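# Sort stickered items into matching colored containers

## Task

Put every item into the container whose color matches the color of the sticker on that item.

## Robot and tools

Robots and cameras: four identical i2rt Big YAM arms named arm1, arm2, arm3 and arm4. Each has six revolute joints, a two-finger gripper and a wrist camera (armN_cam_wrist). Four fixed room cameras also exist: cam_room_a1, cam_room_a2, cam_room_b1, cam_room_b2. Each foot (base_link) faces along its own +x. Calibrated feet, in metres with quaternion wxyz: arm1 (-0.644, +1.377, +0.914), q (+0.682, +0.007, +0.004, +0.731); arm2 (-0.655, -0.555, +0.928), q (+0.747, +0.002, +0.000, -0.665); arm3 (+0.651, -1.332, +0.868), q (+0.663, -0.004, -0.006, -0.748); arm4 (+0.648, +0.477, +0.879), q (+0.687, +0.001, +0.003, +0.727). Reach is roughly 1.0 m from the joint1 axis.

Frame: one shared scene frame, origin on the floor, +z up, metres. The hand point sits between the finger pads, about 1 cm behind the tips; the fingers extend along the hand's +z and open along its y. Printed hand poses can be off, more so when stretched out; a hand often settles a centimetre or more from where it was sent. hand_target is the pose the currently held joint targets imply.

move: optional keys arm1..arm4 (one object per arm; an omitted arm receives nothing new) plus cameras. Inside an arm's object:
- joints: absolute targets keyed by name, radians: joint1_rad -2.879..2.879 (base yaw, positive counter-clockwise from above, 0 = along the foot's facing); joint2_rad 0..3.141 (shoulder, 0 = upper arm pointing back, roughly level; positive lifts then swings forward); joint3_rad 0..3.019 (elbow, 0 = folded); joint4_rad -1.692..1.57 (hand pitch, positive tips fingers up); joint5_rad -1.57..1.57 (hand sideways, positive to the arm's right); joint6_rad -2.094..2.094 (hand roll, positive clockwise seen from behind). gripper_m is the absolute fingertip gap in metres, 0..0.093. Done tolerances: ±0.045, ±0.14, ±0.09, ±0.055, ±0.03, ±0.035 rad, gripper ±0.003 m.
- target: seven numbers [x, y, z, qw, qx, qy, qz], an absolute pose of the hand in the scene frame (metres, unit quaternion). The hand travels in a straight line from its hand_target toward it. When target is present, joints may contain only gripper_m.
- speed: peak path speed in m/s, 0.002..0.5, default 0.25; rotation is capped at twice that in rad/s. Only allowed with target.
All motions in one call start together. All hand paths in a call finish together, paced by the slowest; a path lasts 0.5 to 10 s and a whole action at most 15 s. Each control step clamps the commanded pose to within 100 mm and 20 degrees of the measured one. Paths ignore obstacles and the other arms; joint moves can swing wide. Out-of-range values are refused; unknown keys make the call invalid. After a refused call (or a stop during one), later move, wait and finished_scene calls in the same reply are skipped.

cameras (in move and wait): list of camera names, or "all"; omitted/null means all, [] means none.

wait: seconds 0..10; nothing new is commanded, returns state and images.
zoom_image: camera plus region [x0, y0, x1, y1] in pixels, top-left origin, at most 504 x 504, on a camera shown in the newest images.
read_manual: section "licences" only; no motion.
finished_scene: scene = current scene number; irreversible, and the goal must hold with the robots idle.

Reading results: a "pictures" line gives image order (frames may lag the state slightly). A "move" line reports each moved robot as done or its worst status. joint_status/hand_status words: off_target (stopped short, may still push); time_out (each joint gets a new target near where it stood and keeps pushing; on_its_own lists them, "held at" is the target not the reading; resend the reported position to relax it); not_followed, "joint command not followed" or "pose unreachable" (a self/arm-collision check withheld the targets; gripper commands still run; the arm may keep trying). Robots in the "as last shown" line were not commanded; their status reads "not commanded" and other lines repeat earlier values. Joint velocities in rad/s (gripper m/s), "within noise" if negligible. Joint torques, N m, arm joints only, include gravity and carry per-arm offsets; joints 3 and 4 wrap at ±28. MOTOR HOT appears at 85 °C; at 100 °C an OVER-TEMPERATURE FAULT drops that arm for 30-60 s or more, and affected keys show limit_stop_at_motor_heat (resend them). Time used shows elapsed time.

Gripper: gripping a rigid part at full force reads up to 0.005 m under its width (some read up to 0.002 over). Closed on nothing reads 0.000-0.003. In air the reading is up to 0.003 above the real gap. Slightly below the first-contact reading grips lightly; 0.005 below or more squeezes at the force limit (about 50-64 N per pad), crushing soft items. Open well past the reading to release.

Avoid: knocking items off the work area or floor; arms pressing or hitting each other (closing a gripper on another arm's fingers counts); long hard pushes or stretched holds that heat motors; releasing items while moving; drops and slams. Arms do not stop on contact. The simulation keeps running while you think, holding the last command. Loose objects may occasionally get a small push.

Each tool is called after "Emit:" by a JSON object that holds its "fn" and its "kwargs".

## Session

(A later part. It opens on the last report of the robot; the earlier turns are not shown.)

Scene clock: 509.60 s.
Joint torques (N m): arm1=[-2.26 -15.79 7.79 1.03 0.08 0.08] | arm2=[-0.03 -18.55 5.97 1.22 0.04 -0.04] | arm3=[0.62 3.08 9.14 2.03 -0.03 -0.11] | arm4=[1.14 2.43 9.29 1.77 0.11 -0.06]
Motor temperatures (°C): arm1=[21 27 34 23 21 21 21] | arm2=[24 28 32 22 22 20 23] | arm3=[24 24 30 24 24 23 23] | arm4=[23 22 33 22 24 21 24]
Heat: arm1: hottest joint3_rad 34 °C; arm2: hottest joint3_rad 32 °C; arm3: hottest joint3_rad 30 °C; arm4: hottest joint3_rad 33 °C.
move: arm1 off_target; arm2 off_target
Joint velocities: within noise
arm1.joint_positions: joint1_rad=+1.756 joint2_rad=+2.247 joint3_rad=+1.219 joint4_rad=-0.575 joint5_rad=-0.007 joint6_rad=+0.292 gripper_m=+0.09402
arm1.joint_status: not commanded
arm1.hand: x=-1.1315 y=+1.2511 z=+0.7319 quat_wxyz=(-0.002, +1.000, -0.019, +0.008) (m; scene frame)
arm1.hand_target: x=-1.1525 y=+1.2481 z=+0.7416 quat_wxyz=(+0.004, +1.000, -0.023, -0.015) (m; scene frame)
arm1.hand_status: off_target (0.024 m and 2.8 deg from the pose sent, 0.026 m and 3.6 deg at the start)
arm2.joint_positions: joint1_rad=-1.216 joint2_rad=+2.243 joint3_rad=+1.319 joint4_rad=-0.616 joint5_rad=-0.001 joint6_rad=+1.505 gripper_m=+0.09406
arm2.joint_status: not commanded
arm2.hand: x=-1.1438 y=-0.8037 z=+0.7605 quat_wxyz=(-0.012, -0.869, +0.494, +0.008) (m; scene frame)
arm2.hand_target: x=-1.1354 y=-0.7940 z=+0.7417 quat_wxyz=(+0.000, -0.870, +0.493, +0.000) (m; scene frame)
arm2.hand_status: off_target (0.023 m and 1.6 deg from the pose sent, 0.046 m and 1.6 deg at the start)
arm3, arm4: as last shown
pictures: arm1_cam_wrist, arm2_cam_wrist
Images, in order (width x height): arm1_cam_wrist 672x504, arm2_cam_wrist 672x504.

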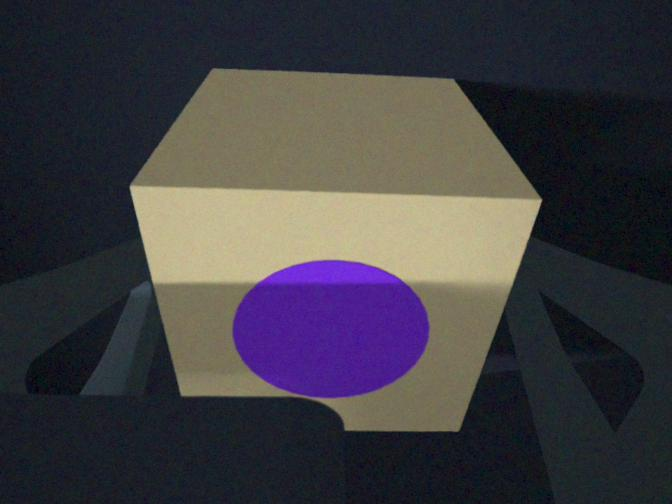

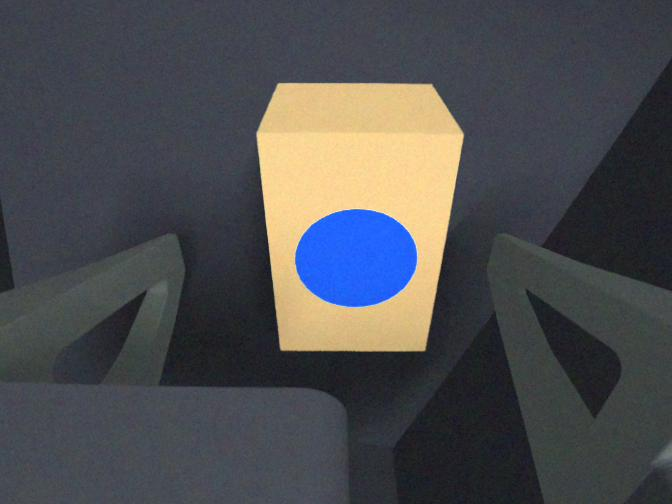

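Emit:
{"fn": "move", "kwargs": {"arm1": {"joints": {"gripper_m": 0.045}}, "arm2": {"target": [-1.136, -0.792, 0.722, 0, -0.8699, 0.493, 0]}, "cameras": ["arm1_cam_wrist", "arm2_cam_wrist"]}}

Scene clock: 518.37 s.
Joint torques (N m): arm1=[-2.43 -16.38 7.95 1.01 0.06 0.09] | arm2=[-0.03 -18.78 6.3 1.03 0.04 -0.05] | arm3=[0.62 2.96 9.16 2 -0.03 -0.11] | arm4=[1.26 2.37 9.33 1.76 0.08 -0.09]
Motor temperatures (°C): arm1=[21 28 34 23 21 21 21] | arm2=[24 28 32 22 22 20 23] | arm3=[24 24 30 24 24 23 23] | arm4=[23 22 33 22 24 21 24]
Heat: arm1: hottest joint3_rad 34 °C; arm2: hottest joint3_rad 32 °C; arm3: hottest joint3_rad 30 °C; arm4: hottest joint3_rad 33 °C.
move: arm1 off_target; arm2 off_target
Joint velocities: within noise
arm1.joint_positions: joint1_rad=+1.756 joint2_rad=+2.247 joint3_rad=+1.219 joint4_rad=-0.574 joint5_rad=-0.007 joint6_rad=+0.292 gripper_m=+0.05271
arm1.joint_status: gripper_m off_target (ended at +0.05274, target +0.04500)
arm1.hand: x=-1.1317 y=+1.2510 z=+0.7319 quat_wxyz=(-0.002, +1.000, -0.019, +0.008) (m; scene frame)
arm1.hand_target: x=-1.1525 y=+1.2481 z=+0.7416 quat_wxyz=(+0.004, +1.000, -0.023, -0.015) (m; scene frame)
arm1.hand_status: not commanded
arm2.joint_positions: joint1_rad=-1.220 joint2_rad=+2.280 joint3_rad=+1.319 joint4_rad=-0.579 joint5_rad=-0.001 joint6_rad=+1.502 gripper_m=+0.09405
arm2.joint_status: not commanded
arm2.hand: x=-1.1424 y=-0.8006 z=+0.7411 quat_wxyz=(-0.011, -0.869, +0.495, +0.008) (m; scene frame)
arm2.hand_target: x=-1.1355 y=-0.7919 z=+0.7227 quat_wxyz=(+0.000, -0.870, +0.493, +0.000) (m; scene frame)
arm2.hand_status: off_target (0.022 m and 1.6 deg from the pose sent, 0.041 m and 1.6 deg at the start)
arm3.joint_positions: joint1_rad=-1.441 joint2_rad=+0.298 joint3_rad=+0.798 joint4_rad=-0.807 joint5_rad=+0.001 joint6_rad=+0.006 gripper_m=+0.09402
arm3.joint_status: not commanded
arm3.hand: x=+0.4011 y=-1.3276 z=+1.2826 quat_wxyz=(-0.010, -0.807, +0.003, +0.590) (m; scene frame)
arm3.hand_target: x=+0.4002 y=-1.3254 z=+1.2847 quat_wxyz=(-0.005, -0.805, +0.004, +0.593) (m; scene frame)
arm3.hand_status: not commanded
arm4.joint_positions: joint1_rad=+1.506 joint2_rad=+0.305 joint3_rad=+0.795 joint4_rad=-0.808 joint5_rad=-0.001 joint6_rad=+0.013 gripper_m=+0.09403
arm4.joint_status: not commanded
arm4.hand: x=+0.3982 y=+0.4813 z=+1.2923 quat_wxyz=(+0.003, +0.809, -0.010, -0.588) (m; scene frame)
arm4.hand_target: x=+0.3996 y=+0.4803 z=+1.2983 quat_wxyz=(+0.000, +0.803, -0.003, -0.596) (m; scene frame)
arm4.hand_status: not commanded
pictures: arm1_cam_wrist, arm2_cam_wrist
Images, in order (width x height): arm1_cam_wrist 672x504, arm2_cam_wrist 672x504.

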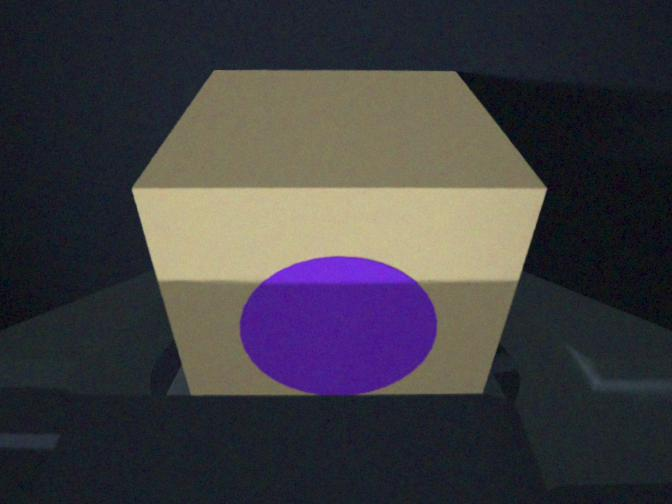

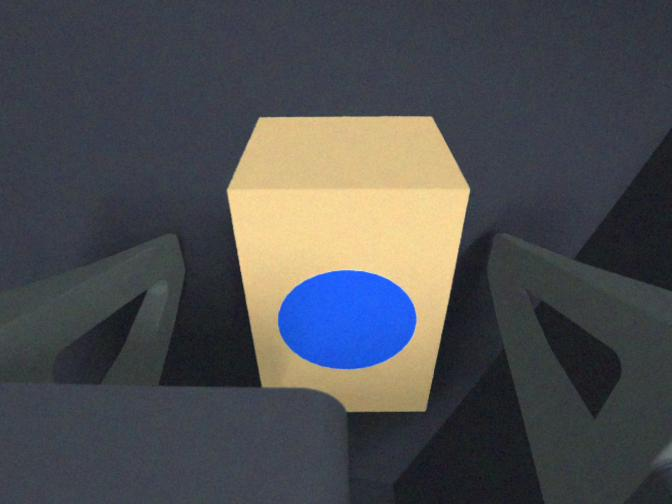

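Emit:
{"fn": "move", "kwargs": {"arm2": {"joints": {"gripper_m": 0.03}}, "cameras": ["arm2_cam_wrist", "cam_room_b1", "cam_room_b2"]}}

Scene clock: 523.73 s.
Joint torques (N m): arm1=[-2.08 -15.85 7.91 1.01 0.11 0.11] | arm2=[-0.03 -18.67 6.27 1.06 0.04 -0.05] | arm3=[0.5 2.96 9.11 2.04 -0.03 -0.11] | arm4=[0.73 2.32 9.22 1.66 0.14 -0.07]
Motor temperatures (°C): arm1=[21 28 33 23 21 21 21] | arm2=[24 28 32 22 22 20 23] | arm3=[24 24 30 24 24 23 23] | arm4=[23 22 33 22 24 21 24]
Heat: arm1: hottest joint3_rad 33 °C; arm2: hottest joint3_rad 32 °C; arm3: hottest joint3_rad 30 °C; arm4: hottest joint3_rad 33 °C.
move: arm2 off_target
Joint velocities: within noise
arm1, arm3, arm4: as last shown
arm2.joint_positions: joint1_rad=-1.220 joint2_rad=+2.280 joint3_rad=+1.319 joint4_rad=-0.579 joint5_rad=-0.001 joint6_rad=+1.501 gripper_m=+0.04419
arm2.joint_status: gripper_m off_target (ended at +0.04422, target +0.03000)
arm2.hand: x=-1.1424 y=-0.8006 z=+0.7411 quat_wxyz=(-0.011, -0.869, +0.494, +0.008) (m; scene frame)
arm2.hand_target: x=-1.1354 y=-0.7919 z=+0.7227 quat_wxyz=(+0.000, -0.870, +0.493, +0.000) (m; scene frame)
arm2.hand_status: not commanded
pictures: arm2_cam_wrist, cam_room_b1, cam_room_b2
Images, in order (width x height): arm2_cam_wrist 672x504, cam_room_b1 672x504, cam_room_b2 672x504.

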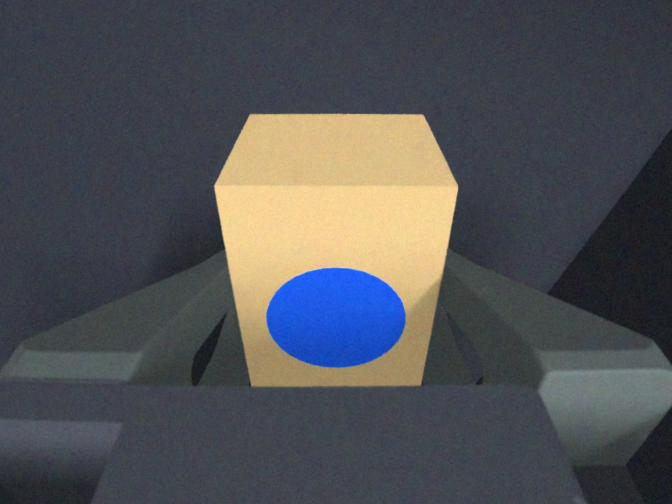

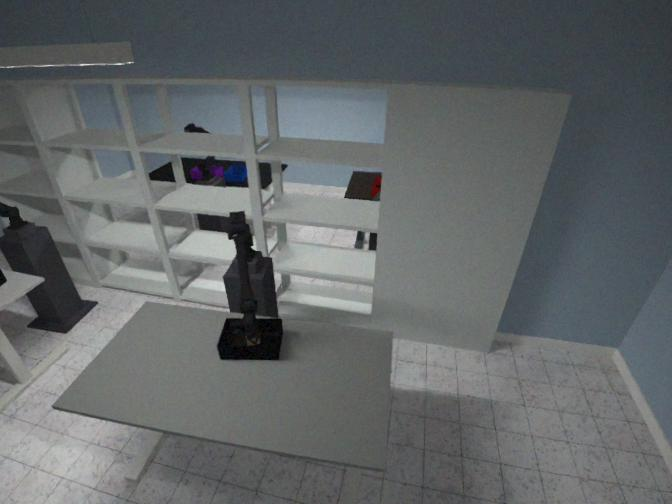

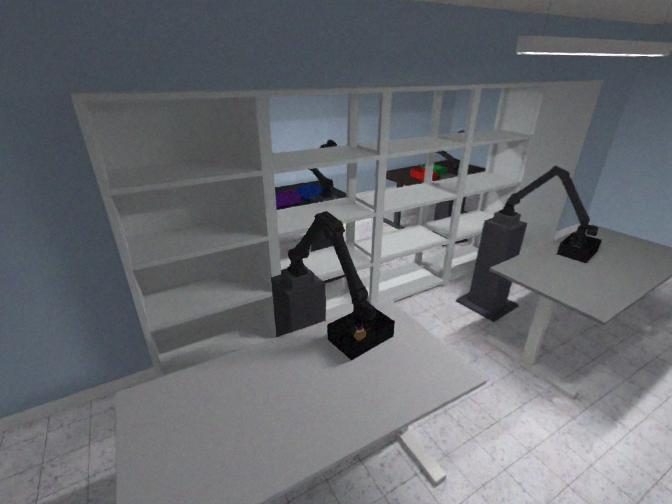

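Emit:
{"fn": "move", "kwargs": {"arm1": {"target": [-1.1525, 1.248, 0.96, 0.0, 0.9997, -0.0236, 0.0]}, "arm2": {"target": [-1.1354, -0.792, 0.96, 0, -0.8699, 0.493, 0]}, "cameras": ["arm1_cam_wrist", "arm2_cam_wrist"]}}

Scene clock: 554.53 s.
Joint torques (N m): arm1=[-2.49 -15.09 12.57 -0.06 0.07 0.06] | arm2=[-0.03 -19.55 12.78 0.06 0.07 -0.04] | arm3=[0.62 3.02 9.09 2.03 -0.03 -0.12] | arm4=[1.2 2.55 9.28 1.92 0.11 -0.08]
Motor temperatures (°C): arm1=[21 28 32 23 21 21 22] | arm2=[23 28 31 22 22 20 24] | arm3=[24 24 30 24 24 23 23] | arm4=[23 22 33 22 24 21 24]
Heat: arm1: hottest joint3_rad 32 °C; arm2: hottest joint3_rad 31 °C; arm3: hottest joint3_rad 30 °C; arm4: hottest joint3_rad 33 °C.
move: arm1 off_target; arm2 off_target
Joint velocities: within noise
arm1.joint_positions: joint1_rad=+1.756 joint2_rad=+1.876 joint3_rad=+1.303 joint4_rad=-1.056 joint5_rad=-0.007 joint6_rad=+0.292 gripper_m=+0.05271
arm1.joint_status: not commanded
arm1.hand: x=-1.1337 y=+1.2491 z=+0.9400 quat_wxyz=(-0.006, +1.000, -0.019, +0.021) (m; scene frame)
arm1.hand_target: x=-1.1517 y=+1.2482 z=+0.9603 quat_wxyz=(+0.000, +1.000, -0.023, +0.000) (m; scene frame)
arm1.hand_status: off_target (0.027 m and 2.6 deg from the pose sent, 0.229 m and 1.1 deg at the start)
arm2.joint_positions: joint1_rad=-1.220 joint2_rad=+1.884 joint3_rad=+1.318 joint4_rad=-1.034 joint5_rad=-0.001 joint6_rad=+1.501 gripper_m=+0.04419
arm2.joint_status: not commanded
arm2.hand: x=-1.1179 y=-0.7886 z=+0.9457 quat_wxyz=(+0.014, -0.869, +0.494, -0.009) (m; scene frame)
arm2.hand_target: x=-1.1347 y=-0.7917 z=+0.9602 quat_wxyz=(+0.000, -0.870, +0.493, +0.000) (m; scene frame)
arm2.hand_status: off_target (0.023 m and 1.9 deg from the pose sent, 0.219 m and 1.6 deg at the start)
arm3, arm4: as last shown
pictures: arm1_cam_wrist, arm2_cam_wrist
Images, in order (width x height): arm1_cam_wrist 672x504, arm2_cam_wrist 672x504.

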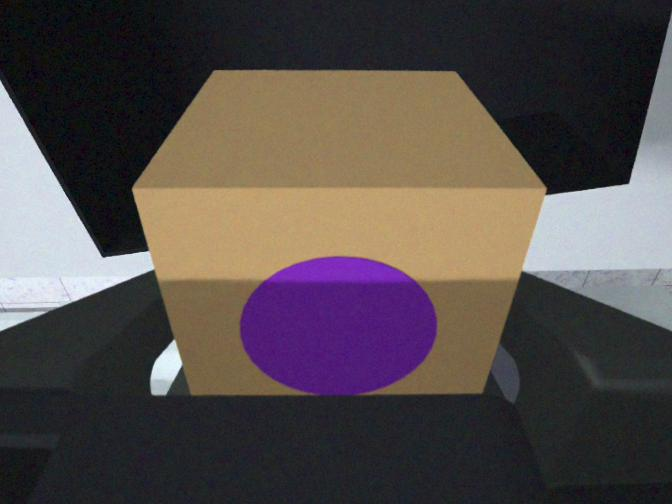

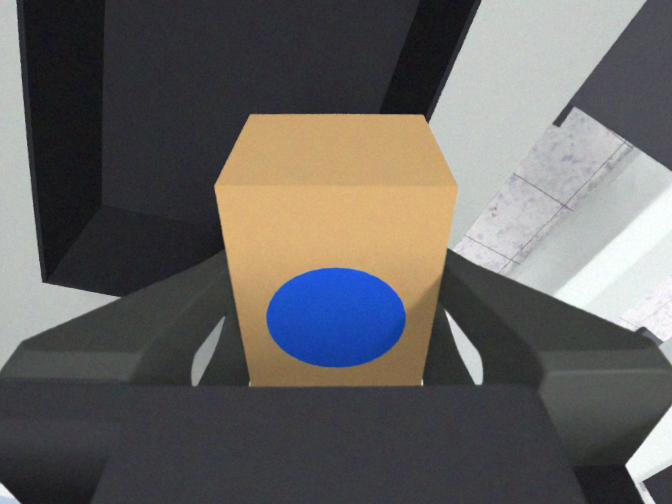

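Emit:
{"fn": "move", "kwargs": {"arm1": {"joints": {"joint1_rad": 1.5, "joint2_rad": 1.3, "joint3_rad": 1.15, "joint4_rad": -1.45, "joint5_rad": 0, "joint6_rad": 0}}, "arm2": {"joints": {"joint1_rad": -1.2, "joint2_rad": 1.3, "joint3_rad": 1.15, "joint4_rad": -1.45, "joint5_rad": 0, "joint6_rad": 0}}, "cameras": []}}

Emit:
{"fn": "move", "kwargs": {"arm1": {"joints": {"joint1_rad": -2.3, "joint4_rad": -1.1}}, "arm2": {"joints": {"joint1_rad": 2.178, "joint4_rad": -1.1}}}}

Scene clock: 596.80 s.
Joint torques (N m): arm1=[-2.02 -6.48 11.55 -0.03 0.02 0] | arm2=[1.32 -9.47 10.84 0.31 0.03 -0.09] | arm3=[0.56 2.96 9.13 2.03 -0.04 -0.11] | arm4=[1.26 2.55 9.29 1.7 0.09 -0.08]
Motor temperatures (°C): arm1=[21 27 34 23 21 21 22] | arm2=[23 28 33 22 22 20 24] | arm3=[24 24 30 24 24 23 23] | arm4=[22 22 33 22 24 21 24]
Heat: arm1: hottest joint3_rad 34 °C; arm2: hottest joint3_rad 33 °C; arm3: hottest joint3_rad 30 °C; arm4: hottest joint3_rad 33 °C.
move: arm1 done; arm2 done
Joint velocities: within noise
arm1.joint_positions: joint1_rad=+1.494 joint2_rad=+1.292 joint3_rad=+1.134 joint4_rad=-1.441 joint5_rad=+0.001 joint6_rad=+0.008 gripper_m=+0.05271
arm1.joint_status: all done
arm1.hand: x=-0.9935 y=+1.3803 z=+1.1271 quat_wxyz=(-0.002, +1.000, -0.008, +0.006) (m; scene frame)
arm1.hand_target: x=-0.9969 y=+1.3779 z=+1.1304 quat_wxyz=(-0.001, +1.000, -0.001, +0.007) (m; scene frame)
arm1.hand_status: not commanded
arm2.joint_positions: joint1_rad=-1.207 joint2_rad=+1.281 joint3_rad=+1.151 joint4_rad=-1.441 joint5_rad=-0.001 joint6_rad=+0.014 gripper_m=+0.04420
arm2.joint_status: all done
arm2.hand: x=-0.9726 y=-0.7211 z=+1.1444 quat_wxyz=(+0.001, -0.973, -0.231, -0.001) (m; scene frame)
arm2.hand_target: x=-0.9707 y=-0.7226 z=+1.1379 quat_wxyz=(+0.005, -0.970, -0.241, -0.015) (m; scene frame)
arm2.hand_status: not commanded
arm3, arm4: as last shown
pictures: none
No camera images: "cameras" was empty.

Scene clock: 601.53 s.
Joint torques (N m): arm1=[-34.49 -8.29 11.9 0.66 3 0.14] | arm2=[31.44 -10.7 11.56 2.1 -3.81 -1.28] | arm3=[0.56 2.96 9.14 2.03 -0.04 -0.11] | arm4=[1.14 2.67 9.32 1.68 0.11 -0.09]
Motor temperatures (°C): arm1=[23 27 35 23 33 21 22] | arm2=[25 27 34 22 31 20 24] | arm3=[24 24 30 24 24 23 23] | arm4=[22 22 33 22 24 21 24]
Heat: arm1: hottest joint3_rad 35 °C; arm2: hottest joint3_rad 34 °C; arm3: hottest joint3_rad 30 °C; arm4: hottest joint3_rad 33 °C.
move: arm1 time_out; arm2 time_out
Joint velocities: within noise
arm1.joint_positions: joint1_rad=-1.532 joint2_rad=+1.303 joint3_rad=+1.137 joint4_rad=-1.095 joint5_rad=-0.278 joint6_rad=-0.012 gripper_m=+0.05280
arm1.joint_status: joint1_rad time_out (moved -3.025 of -3.794); the others done
arm1.on_its_own: joint1_rad reads -1.532 and still pushes toward -1.919 since a time_out (your -2.300 is given up); joint5_rad reads -0.278 and still pushes toward -0.197 since a time_out (your +0.000 is given up)
arm1.hand: x=-0.2111 y=+1.4701 z=+1.1303 quat_wxyz=(-0.139, +0.079, -0.976, -0.146) (m; scene frame)
arm1.hand_target: x=-0.2081 y=+1.2870 z=+1.1333 quat_wxyz=(-0.163, -0.122, -0.976, -0.074) (m; scene frame)
arm1.hand_status: not commanded
arm2.joint_positions: joint1_rad=+1.576 joint2_rad=+1.288 joint3_rad=+1.150 joint4_rad=-1.118 joint5_rad=+0.192 joint6_rad=+0.138 gripper_m=+0.04421
arm2.joint_status: joint1_rad time_out (moved +2.783 of +3.385); the others done
arm2.on_its_own: joint1_rad reads +1.576 and still pushes toward +1.959 since a time_out (your +2.178 is given up); joint5_rad reads +0.192 and still pushes toward +0.105 since a time_out (your +0.000 is given up); joint6_rad reads +0.138 and still pushes toward +0.000 since a time_out
arm2.hand: x=-0.2196 y=-0.5362 z=+1.1589 quat_wxyz=(-0.168, -0.023, -0.983, +0.072) (m; scene frame)
arm2.hand_target: x=-0.2607 y=-0.3588 z=+1.1538 quat_wxyz=(-0.169, +0.238, -0.956, +0.009) (m; scene frame)
arm2.hand_status: not commanded
arm3, arm4: as last shown
pictures: arm1_cam_wrist, arm2_cam_wrist, arm3_cam_wrist, arm4_cam_wrist, cam_room_a1, cam_room_a2, cam_room_b1, cam_room_b2
Images, in order (width x height): arm1_cam_wrist 672x504, arm2_cam_wrist 672x504, arm3_cam_wrist 672x504, arm4_cam_wrist 672x504, cam_room_a1 672x504, cam_room_a2 672x504, cam_room_b1 672x504, cam_room_b2 672x504.

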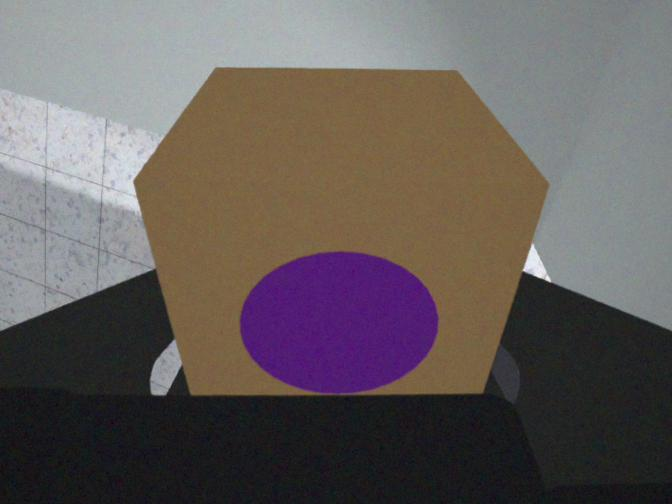

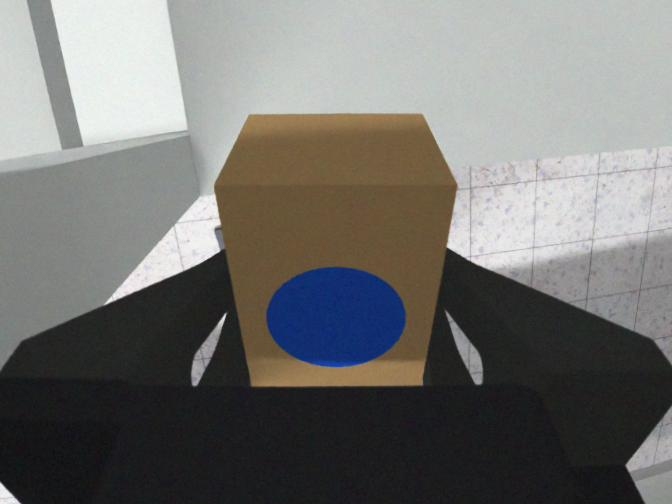

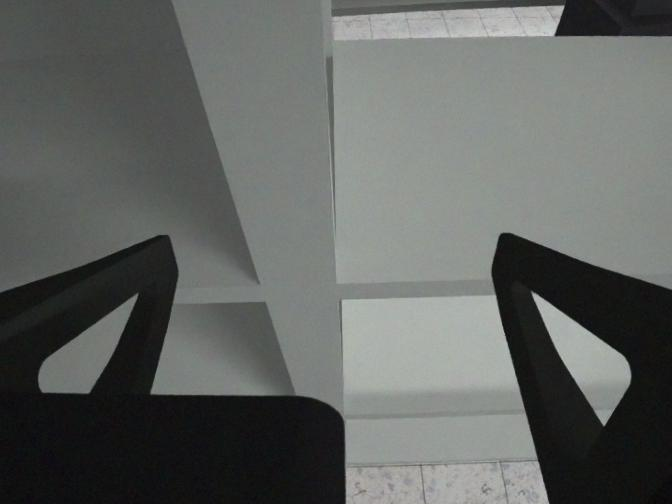

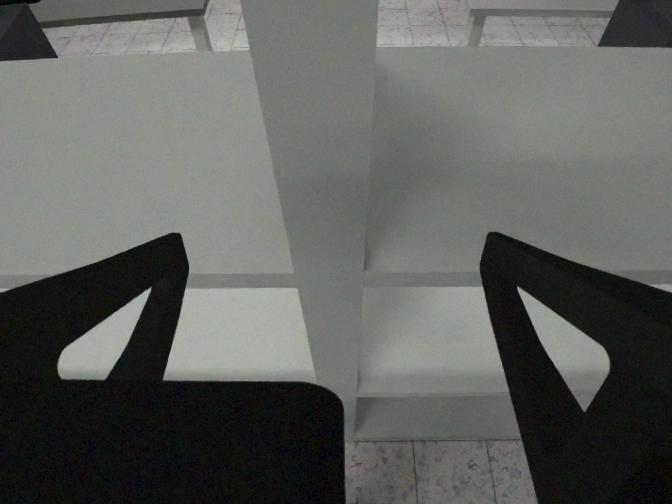

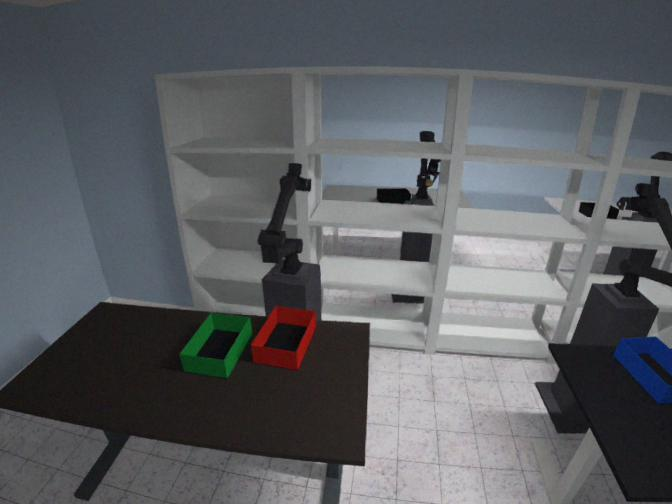

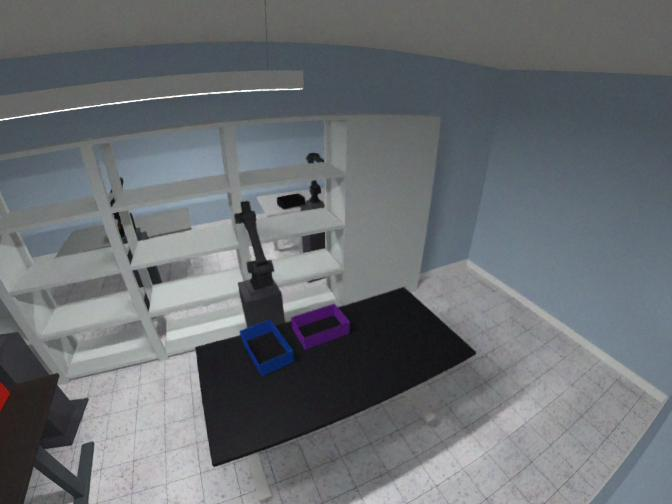

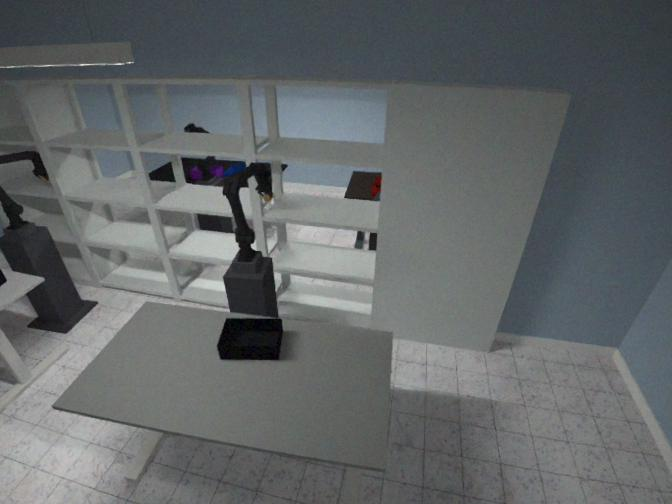

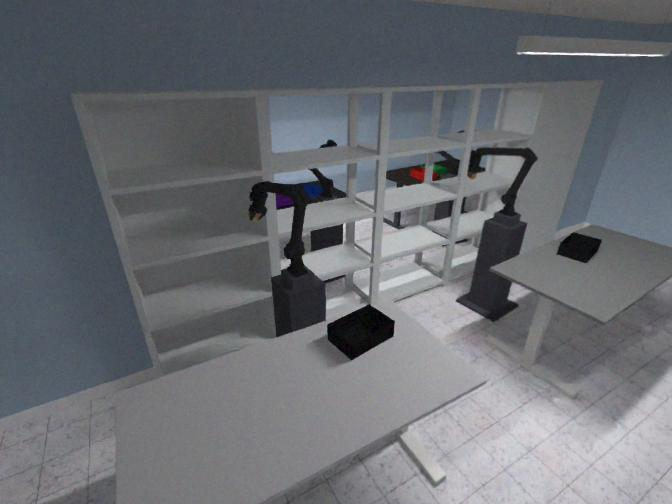

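Emit:
{"fn": "move", "kwargs": {"arm1": {"joints": {"joint1_rad": -1.35, "joint5_rad": 0, "joint6_rad": 0}}, "arm2": {"joints": {"joint1_rad": 1.42, "joint5_rad": 0, "joint6_rad": 0}}, "cameras": ["arm1_cam_wrist", "arm2_cam_wrist"]}}

Scene clock: 607.30 s.
Joint torques (N m): arm1=[-2.2 -9.05 12.38 0.7 0.06 0.11] | arm2=[1.44 -11.28 11.59 2.07 -0.09 -0.07] | arm3=[0.67 3.14 9.16 2.03 -0.04 -0.12] | arm4=[1.38 2.37 9.22 1.77 0.11 -0.06]
Motor temperatures (°C): arm1=[24 27 35 23 33 21 22] | arm2=[26 27 34 22 32 21 24] | arm3=[24 24 30 24 24 23 23] | arm4=[22 22 33 22 24 21 24]
Heat: arm1: hottest joint3_rad 35 °C; arm2: hottest joint3_rad 34 °C; arm3: hottest joint3_rad 30 °C; arm4: hottest joint3_rad 33 °C.
move: arm1 done; arm2 done
Joint velocities: within noise
arm1.joint_positions: joint1_rad=-1.344 joint2_rad=+1.313 joint3_rad=+1.132 joint4_rad=-1.095 joint5_rad=-0.001 joint6_rad=-0.007 gripper_m=+0.05281
arm1.joint_status: all done
arm1.hand: x=-0.2213 y=+1.5042 z=+1.1176 quat_wxyz=(-0.138, +0.149, -0.979, -0.024) (m; scene frame)
arm1.hand_target: x=-0.2174 y=+1.5022 z=+1.1307 quat_wxyz=(-0.150, +0.142, -0.978, -0.025) (m; scene frame)
arm1.hand_status: not commanded
arm2.joint_positions: joint1_rad=+1.412 joint2_rad=+1.293 joint3_rad=+1.149 joint4_rad=-1.116 joint5_rad=+0.002 joint6_rad=+0.014 gripper_m=+0.04421
arm2.joint_status: all done
arm2.hand: x=-0.2194 y=-0.5750 z=+1.1533 quat_wxyz=(-0.155, -0.028, -0.987, +0.001) (m; scene frame)
arm2.hand_target: x=-0.2146 y=-0.5714 z=+1.1522 quat_wxyz=(-0.161, -0.017, -0.987, +0.001) (m; scene frame)
arm2.hand_status: not commanded
arm3, arm4: as last shown
pictures: arm1_cam_wrist, arm2_cam_wrist
Images, in order (width x height): arm1_cam_wrist 672x504, arm2_cam_wrist 672x504.

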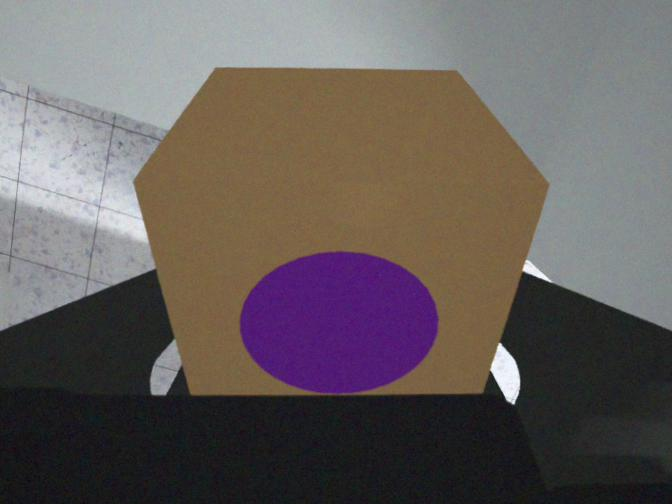

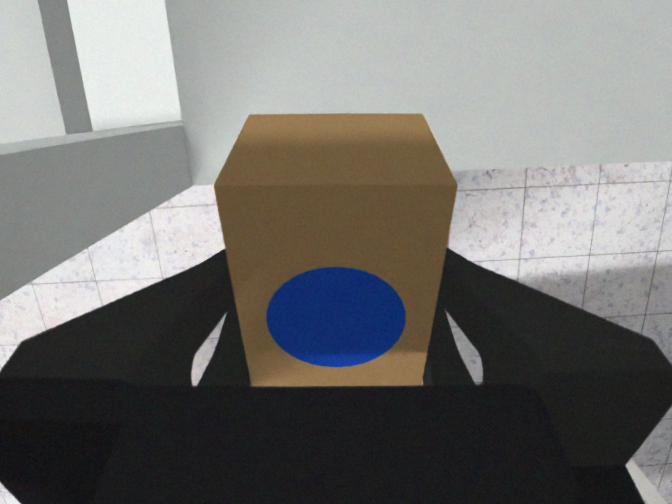

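Emit:
{"fn": "move", "kwargs": {"arm1": {"joints": {"joint2_rad": 0.6, "joint3_rad": 0.75, "joint4_rad": -1.5}}, "arm2": {"joints": {"joint2_rad": 0.6, "joint3_rad": 0.75, "joint4_rad": -1.5}}, "cameras": []}}

Emit:
{"fn": "move", "kwargs": {"arm1": {"joints": {"joint1_rad": -2.3}}, "arm2": {"joints": {"joint1_rad": 2.178}}, "cameras": ["arm1_cam_wrist", "arm2_cam_wrist", "cam_room_b1", "cam_room_b2"]}}

Scene clock: 618.60 s.
Joint torques (N m): arm1=[-1.9 2.26 11.21 0.44 0.09 0.11] | arm2=[1.38 -1.32 10.22 0.91 -0.09 -0.08] | arm3=[0.62 2.9 9.1 2.02 -0.03 -0.11] | arm4=[1.38 2.26 9.37 1.61 0.1 -0.09]
Motor temperatures (°C): arm1=[24 27 36 23 28 21 23] | arm2=[26 27 34 22 28 20 25] | arm3=[24 24 30 24 24 23 23] | arm4=[22 22 34 22 24 21 24]
Heat: arm1: hottest joint3_rad 36 °C; arm2: hottest joint3_rad 34 °C; arm3: hottest joint3_rad 30 °C; arm4: hottest joint3_rad 34 °C.
move: arm1 done; arm2 done
Joint velocities: within noise
arm1.joint_positions: joint1_rad=-1.344 joint2_rad=+0.601 joint3_rad=+0.745 joint4_rad=-1.492 joint5_rad=-0.001 joint6_rad=-0.007 gripper_m=+0.05281
arm1.joint_status: all done
arm1.hand: x=-0.4680 y=+1.4289 z=+1.1273 quat_wxyz=(-0.103, +0.150, -0.983, -0.019) (m; scene frame)
arm1.hand_target: x=-0.4685 y=+1.4274 z=+1.1291 quat_wxyz=(-0.102, +0.143, -0.984, -0.018) (m; scene frame)
arm1.hand_status: not commanded
arm2.joint_positions: joint1_rad=+1.412 joint2_rad=+0.603 joint3_rad=+0.764 joint4_rad=-1.491 joint5_rad=+0.002 joint6_rad=+0.014 gripper_m=+0.04421
arm2.joint_status: all done
arm2.hand: x=-0.4717 y=-0.5644 z=+1.1522 quat_wxyz=(-0.121, -0.028, -0.992, +0.001) (m; scene frame)
arm2.hand_target: x=-0.4765 y=-0.5625 z=+1.1460 quat_wxyz=(-0.111, -0.017, -0.994, +0.000) (m; scene frame)
arm2.hand_status: not commanded
arm3, arm4: as last shown
pictures: none
No camera images: "cameras" was empty.

Scene clock: 620.07 s.
Joint torques (N m): arm1=[-2.26 2.49 11.17 0.53 0 0.12] | arm2=[1.26 -1.14 10.21 0.88 -0.02 -0.06] | arm3=[0.44 3.02 9.11 2 -0.05 -0.12] | arm4=[0.97 2.55 9.26 1.78 0.11 -0.07]
Motor temperatures (°C): arm1=[24 26 36 23 28 21 23] | arm2=[25 27 34 22 27 20 25] | arm3=[24 24 30 24 24 23 23] | arm4=[22 22 34 22 24 21 24]
Heat: arm1: hottest joint3_rad 36 °C; arm2: hottest joint3_rad 34 °C; arm3: hottest joint3_rad 30 °C; arm4: hottest joint3_rad 34 °C.
move: arm1 done; arm2 done
Joint velocities: within noise
arm1.joint_positions: joint1_rad=-2.294 joint2_rad=+0.601 joint3_rad=+0.745 joint4_rad=-1.492 joint5_rad=+0.001 joint6_rad=-0.007 gripper_m=+0.05280
arm1.joint_status: all done
arm1.hand: x=-0.4978 y=+1.2666 z=+1.1274 quat_wxyz=(-0.097, -0.316, -0.943, +0.038) (m; scene frame)
arm1.hand_target: x=-0.4992 y=+1.2665 z=+1.1292 quat_wxyz=(-0.097, -0.322, -0.941, +0.037) (m; scene frame)
arm1.hand_status: not commanded
arm2.joint_positions: joint1_rad=+2.173 joint2_rad=+0.603 joint3_rad=+0.764 joint4_rad=-1.491 joint5_rad=+0.000 joint6_rad=+0.013 gripper_m=+0.04421
arm2.joint_status: all done
arm2.hand: x=-0.5168 y=-0.4351 z=+1.1525 quat_wxyz=(-0.114, +0.343, -0.931, -0.044) (m; scene frame)
arm2.hand_target: x=-0.5210 y=-0.4376 z=+1.1464 quat_wxyz=(-0.104, +0.352, -0.929, -0.040) (m; scene frame)
arm2.hand_status: not commanded
arm3, arm4: as last shown
pictures: arm1_cam_wrist, arm2_cam_wrist, cam_room_b1, cam_room_b2
Images, in order (width x height): arm1_cam_wrist 672x504, arm2_cam_wrist 672x504, cam_room_b1 672x504, cam_room_b2 672x504.

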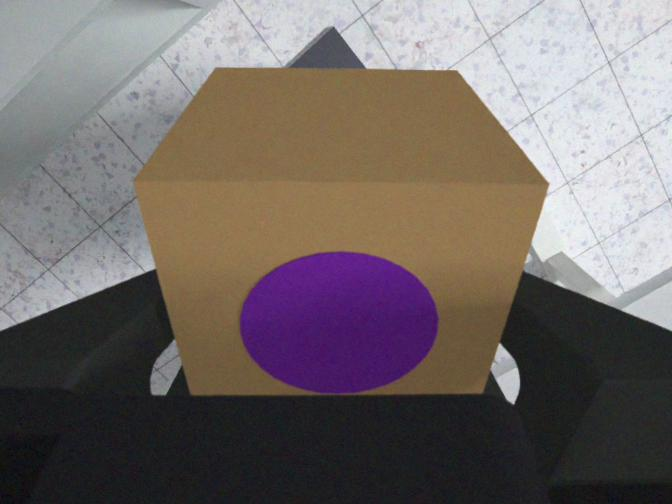

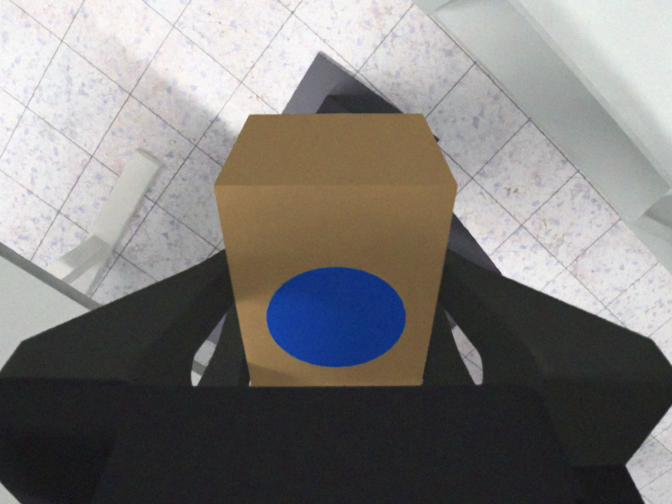

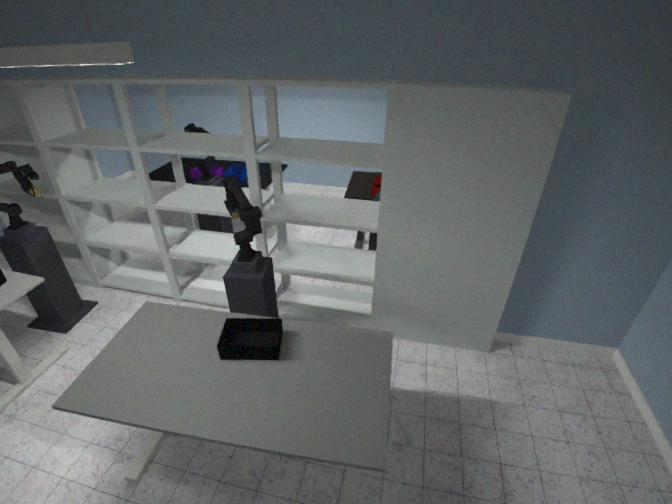

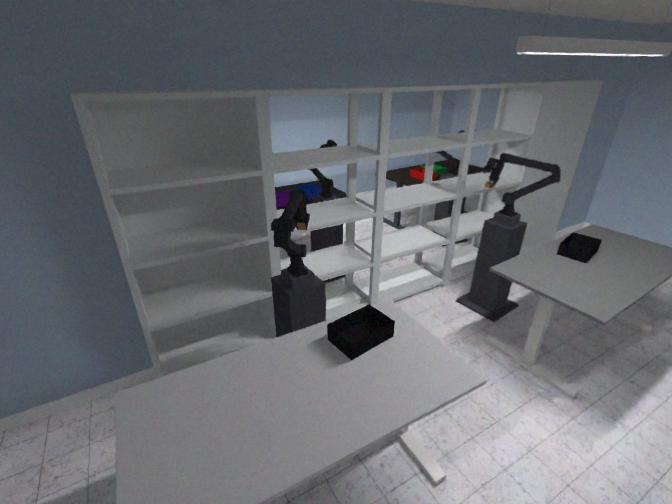

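Emit:
{"fn": "move", "kwargs": {"arm1": {"target": [-0.08, 0.94, 1.10, 0, 0.3007, 0.9537, 0], "speed": 0.2}, "arm2": {"target": [-0.06, -0.03, 1.09, 0.1221, -0.3504, 0.9274, 0.0461], "speed": 0.2}}}

Scene clock: 637.63 s.
Joint torques (N m): arm1=[-2.73 -21.48 16.08 -0.14 -0.04 -0.06] | arm2=[1.08 -24.76 16.64 0.73 0.07 -0.05] | arm3=[0.56 2.96 9.14 2.03 -0.03 -0.12] | arm4=[1.14 2.67 9.4 1.7 0.11 -0.09]
Motor temperatures (°C): arm1=[23 26 37 23 25 21 23] | arm2=[25 27 35 22 25 20 25] | arm3=[24 24 30 24 24 23 23] | arm4=[22 22 34 22 24 21 24]
Heat: arm1: hottest joint3_rad 37 °C; arm2: hottest joint3_rad 35 °C; arm3: hottest joint3_rad 30 °C; arm4: hottest joint3_rad 34 °C.
move: arm1 off_target; arm2 off_target
Joint velocities: within noise
arm1.joint_positions: joint1_rad=-2.294 joint2_rad=+2.280 joint3_rad=+2.393 joint4_rad=-1.685 joint5_rad=-0.006 joint6_rad=-0.044 gripper_m=+0.05280
arm1.joint_status: not commanded
arm1.hand: x=-0.0860 y=+0.9517 z=+1.0753 quat_wxyz=(+0.007, -0.300, -0.954, -0.002) (m; scene frame)
arm1.hand_target: x=-0.0815 y=+0.9411 z=+1.0999 quat_wxyz=(-0.018, -0.301, -0.954, +0.007) (m; scene frame)
arm1.hand_status: off_target (0.028 m and 0.8 deg from the pose sent, 0.531 m and 12.2 deg at the start; a joint's target at an end of its range on 31 of 125 steps)
arm2.joint_positions: joint1_rad=+2.173 joint2_rad=+2.400 joint3_rad=+2.571 joint4_rad=-1.491 joint5_rad=+0.000 joint6_rad=+0.013 gripper_m=+0.04421
arm2.joint_status: not commanded
arm2.hand: x=-0.0651 y=-0.0392 z=+1.0940 quat_wxyz=(-0.118, +0.343, -0.931, -0.046) (m; scene frame)
arm2.hand_target: x=-0.0607 y=-0.0305 z=+1.0896 quat_wxyz=(-0.124, +0.350, -0.927, -0.047) (m; scene frame)
arm2.hand_status: off_target (0.011 m and 1.0 deg from the pose sent, 0.614 m and 1.4 deg at the start)
arm3.joint_positions: joint1_rad=-1.441 joint2_rad=+0.298 joint3_rad=+0.798 joint4_rad=-0.807 joint5_rad=+0.001 joint6_rad=+0.006 gripper_m=+0.09402
arm3.joint_status: not commanded
arm3.hand: x=+0.4011 y=-1.3276 z=+1.2826 quat_wxyz=(-0.010, -0.807, +0.003, +0.590) (m; scene frame)
arm3.hand_target: x=+0.4002 y=-1.3254 z=+1.2847 quat_wxyz=(-0.005, -0.805, +0.004, +0.593) (m; scene frame)
arm3.hand_status: not commanded
arm4.joint_positions: joint1_rad=+1.506 joint2_rad=+0.305 joint3_rad=+0.795 joint4_rad=-0.808 joint5_rad=-0.001 joint6_rad=+0.013 gripper_m=+0.09403
arm4.joint_status: not commanded
arm4.hand: x=+0.3982 y=+0.4813 z=+1.2923 quat_wxyz=(+0.003, +0.809, -0.010, -0.588) (m; scene frame)
arm4.hand_target: x=+0.3996 y=+0.4803 z=+1.2983 quat_wxyz=(+0.000, +0.803, -0.003, -0.596) (m; scene frame)
arm4.hand_status: not commanded
pictures: arm1_cam_wrist, arm2_cam_wrist, arm3_cam_wrist, arm4_cam_wrist, cam_room_a1, cam_room_a2, cam_room_b1, cam_room_b2
Images, in order (width x height): arm1_cam_wrist 672x504, arm2_cam_wrist 672x504, arm3_cam_wrist 672x504, arm4_cam_wrist 672x504, cam_room_a1 672x504, cam_room_a2 672x504, cam_room_b1 672x504, cam_room_b2 672x504.

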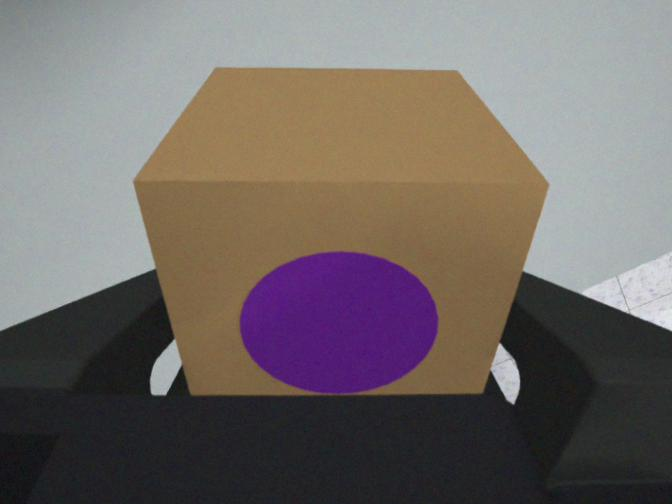

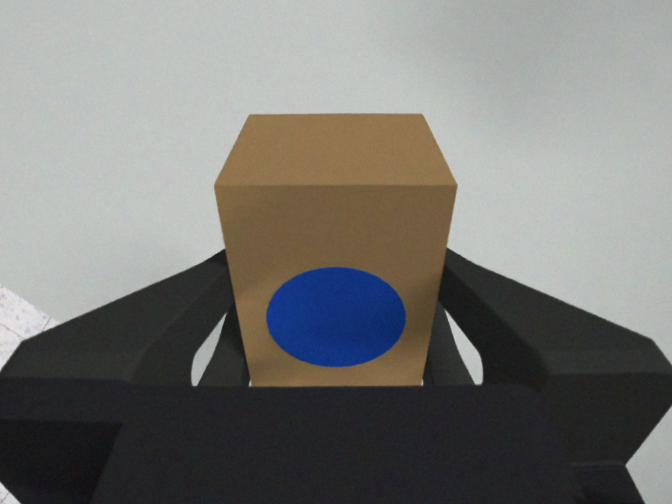

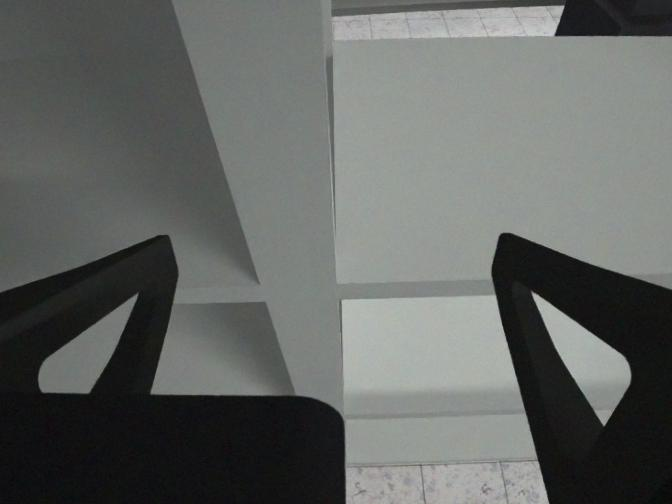

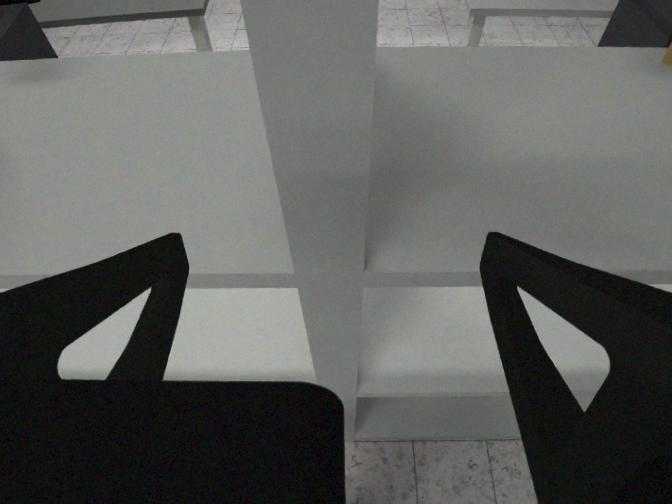

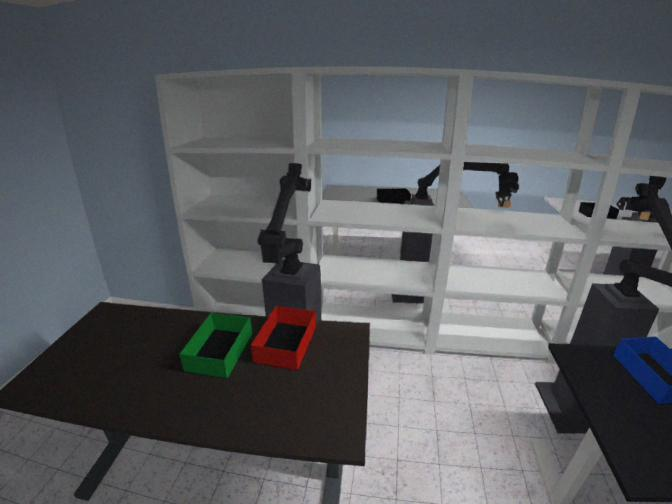

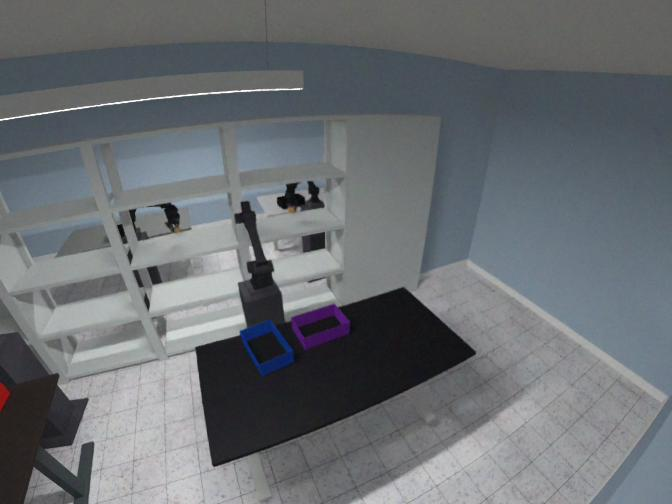

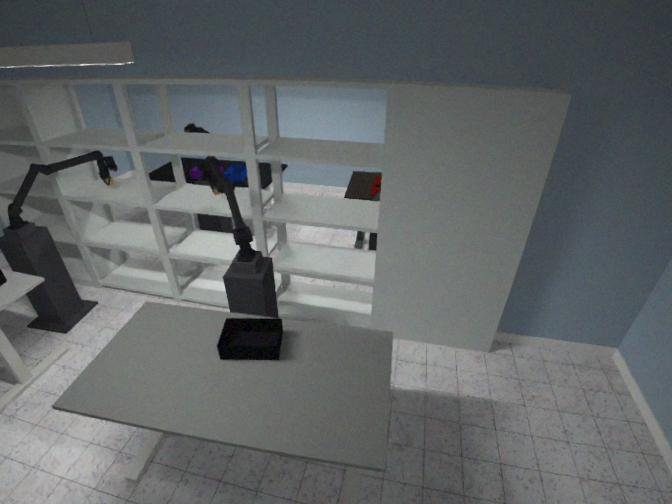

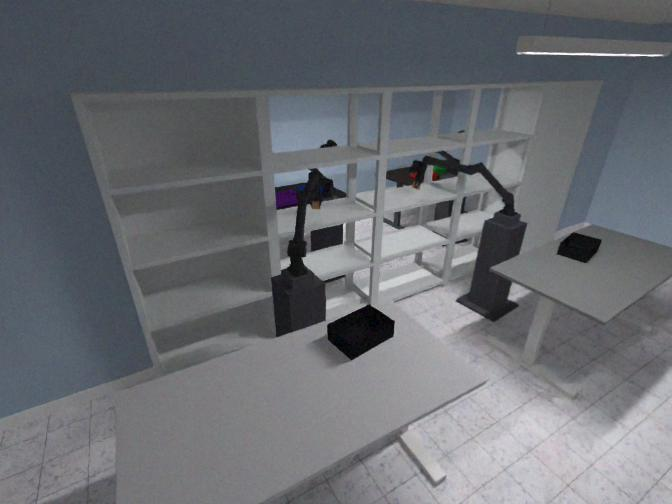

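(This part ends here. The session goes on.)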